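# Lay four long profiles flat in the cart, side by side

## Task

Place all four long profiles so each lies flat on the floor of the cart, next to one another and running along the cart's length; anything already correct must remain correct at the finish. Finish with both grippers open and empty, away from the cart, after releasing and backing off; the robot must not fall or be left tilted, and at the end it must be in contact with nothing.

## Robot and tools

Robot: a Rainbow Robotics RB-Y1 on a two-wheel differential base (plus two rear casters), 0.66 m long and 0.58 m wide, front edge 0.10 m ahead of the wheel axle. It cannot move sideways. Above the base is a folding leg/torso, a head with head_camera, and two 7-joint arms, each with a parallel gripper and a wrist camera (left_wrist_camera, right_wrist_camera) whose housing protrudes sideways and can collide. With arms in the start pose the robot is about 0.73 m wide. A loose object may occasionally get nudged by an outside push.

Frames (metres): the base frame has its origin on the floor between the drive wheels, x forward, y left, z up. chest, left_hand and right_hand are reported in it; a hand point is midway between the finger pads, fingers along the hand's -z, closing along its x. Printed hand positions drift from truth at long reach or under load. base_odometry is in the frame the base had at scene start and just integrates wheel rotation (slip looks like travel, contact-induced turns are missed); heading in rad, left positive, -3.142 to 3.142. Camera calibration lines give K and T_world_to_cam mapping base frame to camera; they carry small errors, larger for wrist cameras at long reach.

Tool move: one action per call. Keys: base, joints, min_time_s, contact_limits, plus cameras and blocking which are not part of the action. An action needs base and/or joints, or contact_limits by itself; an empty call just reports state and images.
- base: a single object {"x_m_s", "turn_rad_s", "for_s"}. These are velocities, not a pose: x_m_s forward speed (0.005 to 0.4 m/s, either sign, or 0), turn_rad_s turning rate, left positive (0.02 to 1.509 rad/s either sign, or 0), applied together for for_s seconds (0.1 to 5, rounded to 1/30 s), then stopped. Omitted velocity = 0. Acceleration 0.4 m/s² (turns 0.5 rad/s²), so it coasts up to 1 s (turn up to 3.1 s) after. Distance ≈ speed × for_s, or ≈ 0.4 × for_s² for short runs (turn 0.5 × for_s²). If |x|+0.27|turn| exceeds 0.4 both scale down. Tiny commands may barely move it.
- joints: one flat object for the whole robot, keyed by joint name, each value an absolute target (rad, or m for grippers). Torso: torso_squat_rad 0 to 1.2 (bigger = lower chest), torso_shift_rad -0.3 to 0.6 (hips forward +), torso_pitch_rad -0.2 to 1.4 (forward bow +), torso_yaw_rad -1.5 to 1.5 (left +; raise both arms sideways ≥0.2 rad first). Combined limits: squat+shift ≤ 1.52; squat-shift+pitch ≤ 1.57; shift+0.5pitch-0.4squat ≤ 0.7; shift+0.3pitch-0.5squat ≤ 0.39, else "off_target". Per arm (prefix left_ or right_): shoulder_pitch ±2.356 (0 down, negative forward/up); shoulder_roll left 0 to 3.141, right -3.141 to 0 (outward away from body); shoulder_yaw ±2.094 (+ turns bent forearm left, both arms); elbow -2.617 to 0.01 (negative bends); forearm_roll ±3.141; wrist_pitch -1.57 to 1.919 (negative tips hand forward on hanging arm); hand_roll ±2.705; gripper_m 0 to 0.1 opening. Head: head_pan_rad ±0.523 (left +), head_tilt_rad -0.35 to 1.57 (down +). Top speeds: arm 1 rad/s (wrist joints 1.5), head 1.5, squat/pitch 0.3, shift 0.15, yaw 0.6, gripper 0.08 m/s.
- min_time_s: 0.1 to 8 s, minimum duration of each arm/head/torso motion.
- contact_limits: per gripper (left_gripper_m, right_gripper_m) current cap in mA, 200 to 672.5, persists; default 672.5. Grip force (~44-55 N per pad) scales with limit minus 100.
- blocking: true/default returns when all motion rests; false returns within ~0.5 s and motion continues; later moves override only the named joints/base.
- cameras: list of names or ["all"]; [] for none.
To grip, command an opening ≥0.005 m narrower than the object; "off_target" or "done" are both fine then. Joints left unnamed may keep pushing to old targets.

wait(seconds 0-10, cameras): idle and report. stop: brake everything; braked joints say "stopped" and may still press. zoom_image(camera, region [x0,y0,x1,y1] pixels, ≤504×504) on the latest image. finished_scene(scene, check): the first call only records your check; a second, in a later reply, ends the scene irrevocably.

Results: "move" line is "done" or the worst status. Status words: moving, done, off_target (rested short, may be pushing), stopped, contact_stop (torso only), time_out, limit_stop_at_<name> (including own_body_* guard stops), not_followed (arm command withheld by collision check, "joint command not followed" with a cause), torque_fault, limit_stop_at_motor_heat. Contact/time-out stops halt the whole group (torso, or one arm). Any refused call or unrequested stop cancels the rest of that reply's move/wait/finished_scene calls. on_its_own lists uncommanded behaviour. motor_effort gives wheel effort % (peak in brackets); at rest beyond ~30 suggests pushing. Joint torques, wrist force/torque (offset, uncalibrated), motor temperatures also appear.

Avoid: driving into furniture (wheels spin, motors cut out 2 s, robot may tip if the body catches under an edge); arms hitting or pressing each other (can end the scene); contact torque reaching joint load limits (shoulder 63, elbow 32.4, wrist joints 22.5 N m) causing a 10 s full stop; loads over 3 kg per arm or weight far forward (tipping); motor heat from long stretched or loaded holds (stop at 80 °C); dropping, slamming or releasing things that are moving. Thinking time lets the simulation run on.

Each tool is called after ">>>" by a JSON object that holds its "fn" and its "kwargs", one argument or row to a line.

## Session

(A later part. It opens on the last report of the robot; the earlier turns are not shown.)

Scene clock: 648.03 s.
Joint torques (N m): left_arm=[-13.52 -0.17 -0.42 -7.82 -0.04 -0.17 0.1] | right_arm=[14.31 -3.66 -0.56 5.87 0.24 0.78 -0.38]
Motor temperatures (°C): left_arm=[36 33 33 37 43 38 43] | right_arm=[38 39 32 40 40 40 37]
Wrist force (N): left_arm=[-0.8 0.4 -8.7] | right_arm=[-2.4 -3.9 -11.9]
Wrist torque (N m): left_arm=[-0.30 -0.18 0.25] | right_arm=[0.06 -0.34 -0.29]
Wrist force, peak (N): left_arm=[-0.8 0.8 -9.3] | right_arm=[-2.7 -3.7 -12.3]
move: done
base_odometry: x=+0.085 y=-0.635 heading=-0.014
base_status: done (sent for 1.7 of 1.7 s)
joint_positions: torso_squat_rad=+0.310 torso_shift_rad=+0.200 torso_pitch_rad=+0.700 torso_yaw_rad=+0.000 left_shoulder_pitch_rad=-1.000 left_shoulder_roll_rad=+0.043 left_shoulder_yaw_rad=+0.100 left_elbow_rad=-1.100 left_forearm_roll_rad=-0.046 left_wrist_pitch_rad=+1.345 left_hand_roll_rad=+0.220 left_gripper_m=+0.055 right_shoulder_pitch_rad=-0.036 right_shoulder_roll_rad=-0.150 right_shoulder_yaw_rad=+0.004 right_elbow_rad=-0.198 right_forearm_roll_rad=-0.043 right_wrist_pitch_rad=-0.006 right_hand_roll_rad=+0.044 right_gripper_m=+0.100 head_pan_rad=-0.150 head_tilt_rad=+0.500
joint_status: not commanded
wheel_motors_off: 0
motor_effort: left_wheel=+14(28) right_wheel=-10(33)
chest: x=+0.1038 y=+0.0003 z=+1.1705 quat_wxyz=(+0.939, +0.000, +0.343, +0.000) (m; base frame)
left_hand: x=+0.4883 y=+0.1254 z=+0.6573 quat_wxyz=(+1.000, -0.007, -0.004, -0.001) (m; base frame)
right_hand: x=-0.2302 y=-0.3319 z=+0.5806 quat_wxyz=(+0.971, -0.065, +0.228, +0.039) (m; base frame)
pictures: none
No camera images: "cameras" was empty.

>>> {"fn": "move", "kwargs": {
  "base": {"turn_rad_s":0.8,"for_s":1.98},
  "joints": {"torso_shift_rad":0,"torso_pitch_rad":0,"torso_squat_rad":0.6,"left_shoulder_pitch_rad":-0.4,"left_elbow_rad":-0.27,"left_wrist_pitch_rad":-0.9,"left_hand_roll_rad":-1.57,"left_forearm_roll_rad":-0.008,"head_pan_rad":0.0,"head_tilt_rad":0.6,"left_gripper_m":0.058},
  "cameras": []
}}

>>> {"fn": "move", "kwargs": {
  "base": {"x_m_s":0.4,"for_s":3.0},
  "cameras": []
}}

>>> {"fn": "move", "kwargs": {
  "base": {"turn_rad_s":-0.8,"for_s":1.955},
  "joints": {"torso_squat_rad":1.087},
  "cameras": ["head_camera"]
}}

>>> {"fn": "move", "kwargs": {
  "base": {"x_m_s":0.24,"for_s":1.75},
  "cameras": ["left_wrist_camera"]
}}

Scene clock: 660.97 s.
Joint torques (N m): left_arm=[-13.34 1.31 -0.07 -6.44 0.06 -1.99 0.61] | right_arm=[-3.51 -5.42 0.25 -1.65 0.35 -0.65 -0.34]
Motor temperatures (°C): left_arm=[36 33 33 38 43 38 43] | right_arm=[38 39 32 40 40 40 37]
Wrist force (N): left_arm=[-0.2 -5.9 -3.0] | right_arm=[-6.5 -3.4 -12.2]
Wrist torque (N m): left_arm=[0.08 -0.11 0.17] | right_arm=[0.02 -0.57 -0.35]
Wrist force, peak (N): left_arm=[-1.4 0.7 -9.5] | right_arm=[-6.2 -3.5 -12.7]
move: done
base_odometry: x=+0.085 y=-0.635 heading=+1.558
base_status: done (sent for 1.97 of 1.97 s)
joint_positions: torso_squat_rad=+0.600 torso_shift_rad=+0.000 torso_pitch_rad=+0.000 torso_yaw_rad=+0.000 left_shoulder_pitch_rad=-0.400 left_shoulder_roll_rad=+0.043 left_shoulder_yaw_rad=+0.100 left_elbow_rad=-0.270 left_forearm_roll_rad=-0.008 left_wrist_pitch_rad=-0.900 left_hand_roll_rad=-1.570 left_gripper_m=+0.058 right_shoulder_pitch_rad=-0.036 right_shoulder_roll_rad=-0.150 right_shoulder_yaw_rad=+0.004 right_elbow_rad=-0.198 right_forearm_roll_rad=-0.043 right_wrist_pitch_rad=-0.006 right_hand_roll_rad=+0.044 right_gripper_m=+0.100 head_pan_rad=+0.000 head_tilt_rad=+0.600
joint_status: all done
wheel_motors_off: 0
motor_effort: left_wheel=+4(33) right_wheel=+16(41)
chest: x=-0.2280 y=+0.0003 z=+1.1677 quat_wxyz=(+1.000, +0.000, +0.000, +0.000) (m; base frame)
left_hand: x=+0.2639 y=+0.2199 z=+0.7753 quat_wxyz=(+0.489, +0.495, -0.494, -0.521) (m; base frame)
right_hand: x=-0.1033 y=-0.3319 z=+0.5014 quat_wxyz=(+0.990, -0.074, -0.119, +0.015) (m; base frame)
pictures: none
No camera images: "cameras" was empty.

Scene clock: 665.40 s.
Joint torques (N m): left_arm=[-12.29 1.85 0.35 -6.05 0.12 -1.89 0.72] | right_arm=[-2.97 -5.5 0.31 -1.56 0.15 -0.64 -0.16]
Motor temperatures (°C): left_arm=[36 33 33 38 43 38 43] | right_arm=[38 39 32 40 40 40 37]
Wrist force (N): left_arm=[-0.3 -5.9 -3.1] | right_arm=[-6.2 -3.2 -12.2]
Wrist torque (N m): left_arm=[0.10 -0.13 0.16] | right_arm=[-0.01 -0.53 -0.35]
Wrist force, peak (N): left_arm=[-0.2 -6.4 -3.6] | right_arm=[-6.6 -3.3 -12.6]
move: done
base_odometry: x=+0.100 y=+0.565 heading=+1.559
base_status: done (sent for 3 of 3 s)
joint_positions: torso_squat_rad=+0.600 torso_shift_rad=+0.000 torso_pitch_rad=+0.000 torso_yaw_rad=+0.000 left_shoulder_pitch_rad=-0.400 left_shoulder_roll_rad=+0.043 left_shoulder_yaw_rad=+0.100 left_elbow_rad=-0.270 left_forearm_roll_rad=-0.008 left_wrist_pitch_rad=-0.900 left_hand_roll_rad=-1.570 left_gripper_m=+0.058 right_shoulder_pitch_rad=-0.036 right_shoulder_roll_rad=-0.150 right_shoulder_yaw_rad=+0.004 right_elbow_rad=-0.198 right_forearm_roll_rad=-0.043 right_wrist_pitch_rad=-0.006 right_hand_roll_rad=+0.044 right_gripper_m=+0.100 head_pan_rad=+0.000 head_tilt_rad=+0.600
joint_status: not commanded
wheel_motors_off: 0
motor_effort: left_wheel=+9(47) right_wheel=-11(49)
chest: x=-0.2279 y=+0.0003 z=+1.1677 quat_wxyz=(+1.000, +0.000, +0.000, +0.000) (m; base frame)
left_hand: x=+0.2640 y=+0.2199 z=+0.7754 quat_wxyz=(+0.489, +0.495, -0.494, -0.521) (m; base frame)
right_hand: x=-0.1032 y=-0.3319 z=+0.5014 quat_wxyz=(+0.990, -0.074, -0.119, +0.015) (m; base frame)
pictures: none
No camera images: "cameras" was empty.

Scene clock: 669.30 s.
Joint torques (N m): left_arm=[-12.71 1.38 0.35 -6.12 -0.03 -2.08 0.67] | right_arm=[-3.43 -4.99 -0.45 -1.59 -0.03 -0.45 -0.5]
Motor temperatures (°C): left_arm=[36 33 33 38 43 38 43] | right_arm=[38 39 32 40 40 40 37]
Wrist force (N): left_arm=[-0.8 -5.5 -3.3] | right_arm=[-6.3 -3.3 -12.1]
Wrist torque (N m): left_arm=[0.03 -0.25 0.19] | right_arm=[-0.01 -0.54 -0.34]
Wrist force, peak (N): left_arm=[-1.1 -6.1 -4.0] | right_arm=[-6.9 -3.5 -12.6]
move: done
base_odometry: x=+0.099 y=+0.565 heading=-0.014
base_status: done (sent for 1.97 of 1.97 s)
joint_positions: torso_squat_rad=+1.087 torso_shift_rad=+0.000 torso_pitch_rad=+0.000 torso_yaw_rad=+0.000 left_shoulder_pitch_rad=-0.400 left_shoulder_roll_rad=+0.043 left_shoulder_yaw_rad=+0.100 left_elbow_rad=-0.270 left_forearm_roll_rad=-0.008 left_wrist_pitch_rad=-0.900 left_hand_roll_rad=-1.570 left_gripper_m=+0.058 right_shoulder_pitch_rad=-0.036 right_shoulder_roll_rad=-0.150 right_shoulder_yaw_rad=+0.004 right_elbow_rad=-0.198 right_forearm_roll_rad=-0.043 right_wrist_pitch_rad=-0.006 right_hand_roll_rad=+0.044 right_gripper_m=+0.100 head_pan_rad=+0.000 head_tilt_rad=+0.600
joint_status: all done
wheel_motors_off: 0
motor_effort: left_wheel=+15(42) right_wheel=+4(47)
chest: x=-0.2281 y=+0.0003 z=+0.9155 quat_wxyz=(+1.000, +0.000, +0.000, +0.000) (m; base frame)
left_hand: x=+0.2640 y=+0.2199 z=+0.5234 quat_wxyz=(+0.489, +0.495, -0.494, -0.521) (m; base frame)
right_hand: x=-0.1033 y=-0.3320 z=+0.2492 quat_wxyz=(+0.990, -0.074, -0.119, +0.015) (m; base frame)
pictures: head_camera
camera_calibration:
head_camera: T_world_to_cam=[[-0.0596105, -0.998221, 0.0013866, -0.00788993], [-0.523049, 0.0300516, -0.851772, 0.899165], [0.850215, -0.0514998, -0.52391, 0.70097], [0, 0, 0, 1]] pos_world=[-0.126138, 0.00120258, 1.13314]

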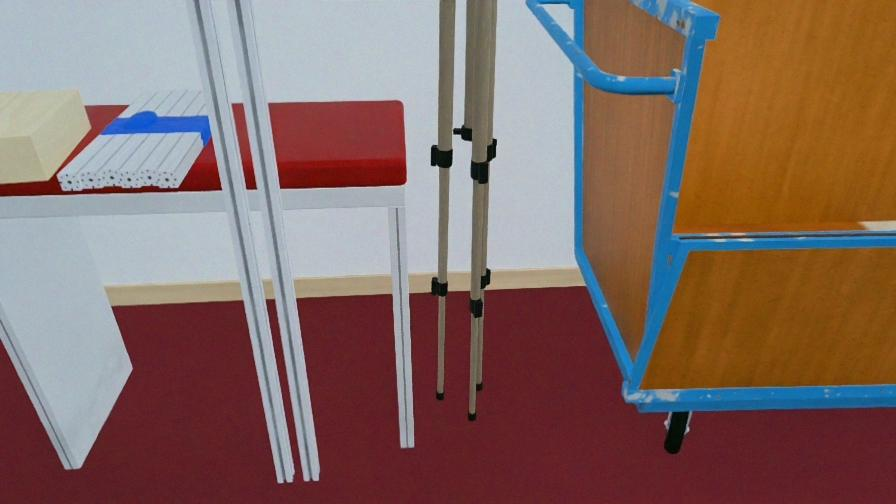

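Scene clock: 672.47 s.
Joint torques (N m): left_arm=[-12.23 1.26 -0.58 -5.82 0.24 -1.96 0.62] | right_arm=[-3.67 -4.81 0.29 -1.46 0.32 -0.71 -0.04]
Motor temperatures (°C): left_arm=[36 33 33 38 43 38 43] | right_arm=[38 39 32 40 40 40 37]
Wrist force (N): left_arm=[-1.1 -5.9 -3.7] | right_arm=[-6.3 -3.4 -12.2]
Wrist torque (N m): left_arm=[0.08 -0.30 0.21] | right_arm=[0.02 -0.51 -0.34]
Wrist force, peak (N): left_arm=[-0.9 -6.4 -3.7] | right_arm=[-6.8 -3.5 -12.5]
move: done
base_odometry: x=+0.523 y=+0.558 heading=-0.015
base_status: done (sent for 1.77 of 1.77 s)
joint_positions: torso_squat_rad=+1.087 torso_shift_rad=+0.000 torso_pitch_rad=+0.000 torso_yaw_rad=+0.000 left_shoulder_pitch_rad=-0.400 left_shoulder_roll_rad=+0.043 left_shoulder_yaw_rad=+0.100 left_elbow_rad=-0.270 left_forearm_roll_rad=-0.008 left_wrist_pitch_rad=-0.900 left_hand_roll_rad=-1.570 left_gripper_m=+0.058 right_shoulder_pitch_rad=-0.036 right_shoulder_roll_rad=-0.150 right_shoulder_yaw_rad=+0.004 right_elbow_rad=-0.198 right_forearm_roll_rad=-0.043 right_wrist_pitch_rad=-0.006 right_hand_roll_rad=+0.044 right_gripper_m=+0.100 head_pan_rad=+0.000 head_tilt_rad=+0.600
joint_status: not commanded
wheel_motors_off: 0
motor_effort: left_wheel=-13(48) right_wheel=+9(47)
chest: x=-0.2280 y=+0.0003 z=+0.9155 quat_wxyz=(+1.000, +0.000, +0.000, +0.000) (m; base frame)
left_hand: x=+0.2640 y=+0.2199 z=+0.5233 quat_wxyz=(+0.489, +0.495, -0.494, -0.521) (m; base frame)
right_hand: x=-0.1033 y=-0.3320 z=+0.2492 quat_wxyz=(+0.990, -0.074, -0.119, +0.015) (m; base frame)
pictures: left_wrist_camera
camera_calibration:
left_wrist_camera: T_world_to_cam=[[-0.0649848, -0.997832, -0.0104207, 0.241363], [-0.493394, 0.0412063, -0.868829, 0.607819], [0.867375, -0.0513191, -0.495002, 0.120131], [0, 0, 0, 1]] pos_world=[0.21138, 0.221958, 0.590071]

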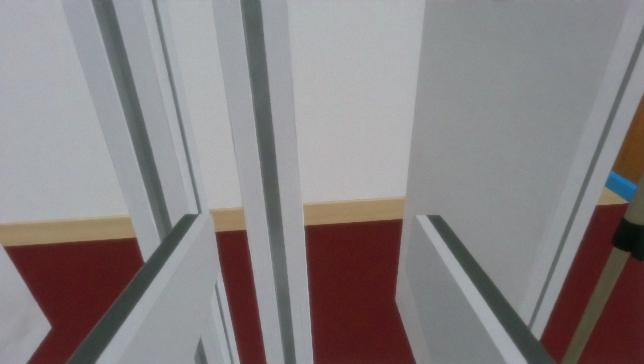

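>>> {"fn": "move", "kwargs": {
  "joints": {"left_shoulder_roll_rad":0.066},
  "base": {"x_m_s":0.05,"for_s":0.9},
  "cameras": ["left_wrist_camera"]
}}

Scene clock: 677.07 s.
Joint torques (N m): left_arm=[-11.89 2.17 -0.27 -6.14 0.28 -1.92 0.68] | right_arm=[-3.38 -5.17 0.65 -1.52 0.36 -0.49 -0.18]
Motor temperatures (°C): left_arm=[36 33 33 38 43 38 43] | right_arm=[37 39 32 40 40 40 37]
Wrist force (N): left_arm=[-1.2 -5.7 -3.0] | right_arm=[-6.6 -3.3 -12.3]
Wrist torque (N m): left_arm=[0.05 -0.32 0.20] | right_arm=[0.00 -0.55 -0.34]
Wrist force, peak (N): left_arm=[-0.9 -6.0 -3.8] | right_arm=[-6.8 -3.4 -12.3]
move: done
base_odometry: x=+0.568 y=+0.558 heading=-0.016
base_status: done (sent for 0.9 of 0.9 s)
joint_positions: torso_squat_rad=+1.087 torso_shift_rad=+0.000 torso_pitch_rad=+0.000 torso_yaw_rad=+0.000 left_shoulder_pitch_rad=-0.400 left_shoulder_roll_rad=+0.066 left_shoulder_yaw_rad=+0.100 left_elbow_rad=-0.270 left_forearm_roll_rad=-0.008 left_wrist_pitch_rad=-0.900 left_hand_roll_rad=-1.570 left_gripper_m=+0.058 right_shoulder_pitch_rad=-0.036 right_shoulder_roll_rad=-0.150 right_shoulder_yaw_rad=+0.004 right_elbow_rad=-0.198 right_forearm_roll_rad=-0.043 right_wrist_pitch_rad=-0.006 right_hand_roll_rad=+0.044 right_gripper_m=+0.100 head_pan_rad=+0.000 head_tilt_rad=+0.600
joint_status: all done
wheel_motors_off: 0
motor_effort: left_wheel=-12(24) right_wheel=+9(43)
chest: x=-0.2280 y=+0.0003 z=+0.9155 quat_wxyz=(+1.000, +0.000, +0.000, +0.000) (m; base frame)
left_hand: x=+0.2654 y=+0.2340 z=+0.5249 quat_wxyz=(+0.485, +0.503, -0.487, -0.523) (m; base frame)
right_hand: x=-0.1033 y=-0.3320 z=+0.2492 quat_wxyz=(+0.990, -0.074, -0.119, +0.015) (m; base frame)
pictures: left_wrist_camera
camera_calibration:
left_wrist_camera: T_world_to_cam=[[-0.0565121, -0.997898, -0.0317098, 0.264504], [-0.491222, 0.0554409, -0.869268, 0.605635], [0.869199, -0.0335476, -0.493323, 0.114936], [0, 0, 0, 1]] pos_world=[0.212547, 0.234227, 0.591547]

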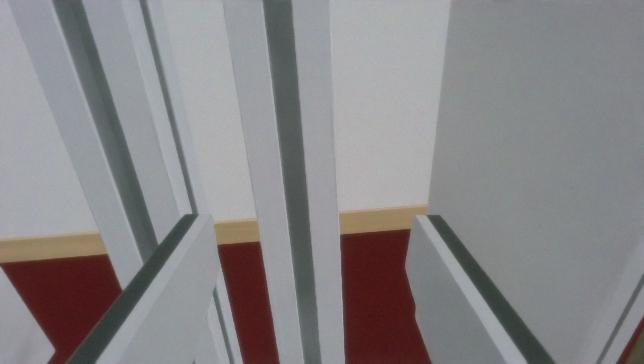

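>>> {"fn": "move", "kwargs": {
  "joints": {"left_shoulder_roll_rad":0.073},
  "base": {"x_m_s":0.05,"for_s":0.94},
  "cameras": ["left_wrist_camera"]
}}

Scene clock: 681.07 s.
Joint torques (N m): left_arm=[-13.01 2.93 0.27 -5.94 -0.02 -1.89 0.57] | right_arm=[-3.45 -5.03 0.1 -1.63 0.34 -0.62 -0.25]
Motor temperatures (°C): left_arm=[36 33 33 38 43 39 43] | right_arm=[37 39 32 39 40 40 37]
Wrist force (N): left_arm=[-0.9 -5.9 -3.6] | right_arm=[-6.4 -3.1 -12.2]
Wrist torque (N m): left_arm=[0.07 -0.29 0.21] | right_arm=[-0.03 -0.54 -0.33]
Wrist force, peak (N): left_arm=[-0.5 -6.5 -3.9] | right_arm=[-6.8 -3.5 -12.4]
move: done
base_odometry: x=+0.615 y=+0.557 heading=-0.016
base_status: done (sent for 0.93 of 0.93 s)
joint_positions: torso_squat_rad=+1.087 torso_shift_rad=+0.000 torso_pitch_rad=+0.000 torso_yaw_rad=+0.000 left_shoulder_pitch_rad=-0.400 left_shoulder_roll_rad=+0.073 left_shoulder_yaw_rad=+0.100 left_elbow_rad=-0.270 left_forearm_roll_rad=-0.008 left_wrist_pitch_rad=-0.900 left_hand_roll_rad=-1.570 left_gripper_m=+0.058 right_shoulder_pitch_rad=-0.036 right_shoulder_roll_rad=-0.150 right_shoulder_yaw_rad=+0.004 right_elbow_rad=-0.198 right_forearm_roll_rad=-0.043 right_wrist_pitch_rad=-0.006 right_hand_roll_rad=+0.044 right_gripper_m=+0.100 head_pan_rad=+0.000 head_tilt_rad=+0.600
joint_status: all done
wheel_motors_off: 0
motor_effort: left_wheel=-12(26) right_wheel=+7(37)
chest: x=-0.2280 y=+0.0003 z=+0.9155 quat_wxyz=(+1.000, +0.000, +0.000, +0.000) (m; base frame)
left_hand: x=+0.2658 y=+0.2382 z=+0.5255 quat_wxyz=(+0.484, +0.505, -0.485, -0.524) (m; base frame)
right_hand: x=-0.1033 y=-0.3320 z=+0.2492 quat_wxyz=(+0.990, -0.074, -0.119, +0.015) (m; base frame)
pictures: left_wrist_camera
camera_calibration:
left_wrist_camera: T_world_to_cam=[[-0.053962, -0.997818, -0.0380529, 0.271388], [-0.490593, 0.0596847, -0.869343, 0.604918], [0.869717, -0.028243, -0.492743, 0.113304], [0, 0, 0, 1]] pos_world=[0.212871, 0.237891, 0.592037]

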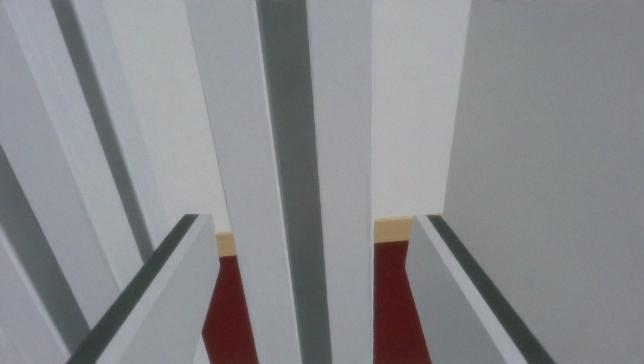

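>>> {"fn": "move", "kwargs": {
  "joints": {"left_hand_roll_rad":-1.54},
  "cameras": []
}}

>>> {"fn": "move", "kwargs": {
  "joints": {"left_gripper_m":0},
  "cameras": ["left_wrist_camera"]
}}

>>> {"fn": "move", "kwargs": {
  "joints": {"torso_squat_rad":0.98},
  "cameras": []
}}

>>> {"fn": "move", "kwargs": {
  "base": {"x_m_s":-0.1,"for_s":1.0},
  "cameras": ["head_camera"]
}}

>>> {"fn": "move", "kwargs": {
  "base": {"x_m_s":-0.24,"for_s":1.75},
  "joints": {"left_shoulder_roll_rad":0.043},
  "cameras": []
}}

Scene clock: 686.77 s.
Joint torques (N m): left_arm=[-13.14 2.9 0.65 -6.24 -0.18 -2.21 0.17] | right_arm=[-3.49 -5.01 0.15 -1.87 0.17 -0.58 -0.15]
Motor temperatures (°C): left_arm=[36 33 33 38 43 39 43] | right_arm=[37 39 32 39 40 40 37]
Wrist force (N): left_arm=[-0.9 -5.9 -3.2] | right_arm=[-6.4 -3.3 -12.3]
Wrist torque (N m): left_arm=[0.05 -0.24 0.22] | right_arm=[0.01 -0.54 -0.34]
Wrist force, peak (N): left_arm=[-0.9 -6.1 -3.7] | right_arm=[-6.8 -3.3 -12.4]
move: done
base_odometry: x=+0.615 y=+0.557 heading=-0.016
base_status: not commanded
joint_positions: torso_squat_rad=+1.087 torso_shift_rad=+0.000 torso_pitch_rad=+0.000 torso_yaw_rad=+0.000 left_shoulder_pitch_rad=-0.400 left_shoulder_roll_rad=+0.073 left_shoulder_yaw_rad=+0.100 left_elbow_rad=-0.270 left_forearm_roll_rad=-0.008 left_wrist_pitch_rad=-0.900 left_hand_roll_rad=-1.540 left_gripper_m=+0.058 right_shoulder_pitch_rad=-0.036 right_shoulder_roll_rad=-0.150 right_shoulder_yaw_rad=+0.004 right_elbow_rad=-0.198 right_forearm_roll_rad=-0.043 right_wrist_pitch_rad=-0.006 right_hand_roll_rad=+0.044 right_gripper_m=+0.100 head_pan_rad=+0.000 head_tilt_rad=+0.600
joint_status: all done
wheel_motors_off: 0
motor_effort: left_wheel=-11(12) right_wheel=+9(10)
chest: x=-0.2280 y=+0.0003 z=+0.9155 quat_wxyz=(+1.000, +0.000, +0.000, +0.000) (m; base frame)
left_hand: x=+0.2658 y=+0.2382 z=+0.5255 quat_wxyz=(+0.492, +0.498, -0.493, -0.517) (m; base frame)
right_hand: x=-0.1033 y=-0.3320 z=+0.2492 quat_wxyz=(+0.990, -0.074, -0.119, +0.015) (m; base frame)
pictures: none
No camera images: "cameras" was empty.

Scene clock: 687.93 s.
Joint torques (N m): left_arm=[-13.09 3.6 -0.34 -5.83 -0.14 -2.12 -0.08] | right_arm=[-3.42 -4.62 0.13 -1.65 0.09 -0.51 -0.34]
Motor temperatures (°C): left_arm=[36 33 33 38 43 39 43] | right_arm=[37 39 32 39 40 40 37]
Wrist force (N): left_arm=[0.5 -4.4 -3.2] | right_arm=[-6.6 -3.2 -12.2]
Wrist torque (N m): left_arm=[-0.05 -0.28 1.01] | right_arm=[0.00 -0.54 -0.33]
Wrist force, peak (N): left_arm=[-1.1 -6.1 -3.6] | right_arm=[-6.4 -3.4 -12.5]
move: off_target
base_odometry: x=+0.615 y=+0.557 heading=-0.016
base_status: not commanded
joint_positions: torso_squat_rad=+1.087 torso_shift_rad=+0.000 torso_pitch_rad=+0.000 torso_yaw_rad=+0.000 left_shoulder_pitch_rad=-0.400 left_shoulder_roll_rad=+0.073 left_shoulder_yaw_rad=+0.100 left_elbow_rad=-0.270 left_forearm_roll_rad=-0.008 left_wrist_pitch_rad=-0.900 left_hand_roll_rad=-1.540 left_gripper_m=+0.031 right_shoulder_pitch_rad=-0.036 right_shoulder_roll_rad=-0.150 right_shoulder_yaw_rad=+0.004 right_elbow_rad=-0.198 right_forearm_roll_rad=-0.043 right_wrist_pitch_rad=-0.006 right_hand_roll_rad=+0.044 right_gripper_m=+0.100 head_pan_rad=+0.000 head_tilt_rad=+0.600
joint_status: left_gripper_m off_target (ended at +0.031, target +0.000)
wheel_motors_off: 0
motor_effort: left_wheel=-12(13) right_wheel=+8(11)
chest: x=-0.2280 y=+0.0003 z=+0.9155 quat_wxyz=(+1.000, +0.000, +0.000, +0.000) (m; base frame)
left_hand: x=+0.2658 y=+0.2381 z=+0.5254 quat_wxyz=(+0.492, +0.498, -0.493, -0.516) (m; base frame)
right_hand: x=-0.1033 y=-0.3320 z=+0.2492 quat_wxyz=(+0.990, -0.074, -0.119, +0.015) (m; base frame)
pictures: left_wrist_camera
camera_calibration:
left_wrist_camera: T_world_to_cam=[[-0.0534628, -0.99854, -0.00775458, 0.255428], [-0.491125, 0.0330552, -0.870462, 0.611981], [0.869447, -0.0427288, -0.492175, 0.116526], [0, 0, 0, 1]] pos_world=[0.212902, 0.239805, 0.592038]

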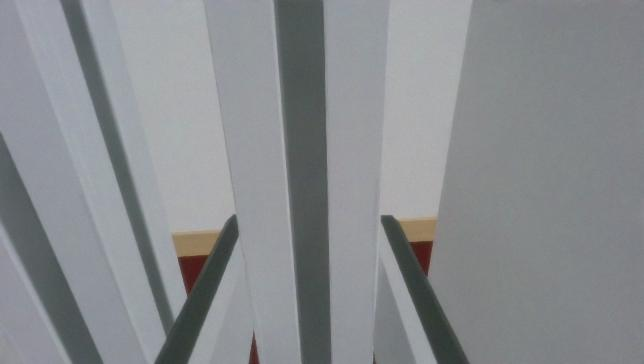

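Scene clock: 689.10 s.
Joint torques (N m): left_arm=[-16.9 3.15 0.1 -9.05 -0.04 -4.13 0.1] | right_arm=[-3.98 -5.33 0.21 -1.88 0.09 -0.57 -0.11]
Motor temperatures (°C): left_arm=[36 33 33 38 43 39 43] | right_arm=[37 39 32 39 40 40 37]
Wrist force (N): left_arm=[0.1 -15.0 -3.4] | right_arm=[-6.5 -3.5 -12.1]
Wrist torque (N m): left_arm=[0.03 -0.18 0.17] | right_arm=[0.03 -0.56 -0.32]
Wrist force, peak (N): left_arm=[0.5 -16.8 -3.5] | right_arm=[-6.5 -3.4 -12.8]
move: done
base_odometry: x=+0.615 y=+0.557 heading=-0.016
base_status: not commanded
joint_positions: torso_squat_rad=+0.980 torso_shift_rad=+0.000 torso_pitch_rad=+0.000 torso_yaw_rad=+0.000 left_shoulder_pitch_rad=-0.399 left_shoulder_roll_rad=+0.073 left_shoulder_yaw_rad=+0.100 left_elbow_rad=-0.269 left_forearm_roll_rad=-0.008 left_wrist_pitch_rad=-0.899 left_hand_roll_rad=-1.540 left_gripper_m=+0.030 right_shoulder_pitch_rad=-0.036 right_shoulder_roll_rad=-0.150 right_shoulder_yaw_rad=+0.004 right_elbow_rad=-0.198 right_forearm_roll_rad=-0.043 right_wrist_pitch_rad=-0.006 right_hand_roll_rad=+0.044 right_gripper_m=+0.100 head_pan_rad=+0.000 head_tilt_rad=+0.600
joint_status: all done
wheel_motors_off: 0
motor_effort: left_wheel=-11(11) right_wheel=+9(12)
chest: x=-0.2278 y=+0.0003 z=+0.9798 quat_wxyz=(+1.000, +0.000, +0.000, +0.000) (m; base frame)
left_hand: x=+0.2651 y=+0.2383 z=+0.5886 quat_wxyz=(+0.493, +0.497, -0.492, -0.517) (m; base frame)
right_hand: x=-0.1034 y=-0.3320 z=+0.3135 quat_wxyz=(+0.990, -0.074, -0.119, +0.015) (m; base frame)
pictures: none
No camera images: "cameras" was empty.

Scene clock: 691.03 s.
Joint torques (N m): left_arm=[-17.95 4.36 0.06 -9.53 0.16 -4.6 0.26] | right_arm=[-3.94 -4.87 0.41 -1.77 0.24 -0.54 -0.1]
Motor temperatures (°C): left_arm=[37 33 33 38 43 39 43] | right_arm=[37 39 32 39 40 40 37]
Wrist force (N): left_arm=[-0.4 -15.0 -3.7] | right_arm=[-6.7 -3.5 -12.3]
Wrist torque (N m): left_arm=[0.00 -0.26 0.20] | right_arm=[0.01 -0.58 -0.33]
Wrist force, peak (N): left_arm=[-0.1 -15.8 -3.5] | right_arm=[-7.1 -3.6 -12.4]
move: done
base_odometry: x=+0.515 y=+0.559 heading=-0.014
base_status: done (sent for 1 of 1 s)
joint_positions: torso_squat_rad=+0.980 torso_shift_rad=+0.000 torso_pitch_rad=+0.000 torso_yaw_rad=+0.000 left_shoulder_pitch_rad=-0.399 left_shoulder_roll_rad=+0.073 left_shoulder_yaw_rad=+0.100 left_elbow_rad=-0.269 left_forearm_roll_rad=-0.008 left_wrist_pitch_rad=-0.899 left_hand_roll_rad=-1.540 left_gripper_m=+0.030 right_shoulder_pitch_rad=-0.036 right_shoulder_roll_rad=-0.150 right_shoulder_yaw_rad=+0.004 right_elbow_rad=-0.198 right_forearm_roll_rad=-0.043 right_wrist_pitch_rad=-0.006 right_hand_roll_rad=+0.044 right_gripper_m=+0.100 head_pan_rad=+0.000 head_tilt_rad=+0.600
joint_status: not commanded
wheel_motors_off: 0
motor_effort: left_wheel=+22(42) right_wheel=-23(33)
chest: x=-0.2279 y=+0.0003 z=+0.9798 quat_wxyz=(+1.000, +0.000, +0.000, +0.000) (m; base frame)
left_hand: x=+0.2650 y=+0.2383 z=+0.5886 quat_wxyz=(+0.493, +0.497, -0.492, -0.517) (m; base frame)
right_hand: x=-0.1034 y=-0.3320 z=+0.3135 quat_wxyz=(+0.990, -0.074, -0.119, +0.015) (m; base frame)
pictures: head_camera
camera_calibration:
head_camera: T_world_to_cam=[[-0.0596165, -0.99822, 0.00144587, -0.0080053], [-0.523498, 0.0300314, -0.851498, 0.953705], [0.849939, -0.0515202, -0.524356, 0.734856], [0, 0, 0, 1]] pos_world=[-0.125798, 0.0012278, 1.19742]

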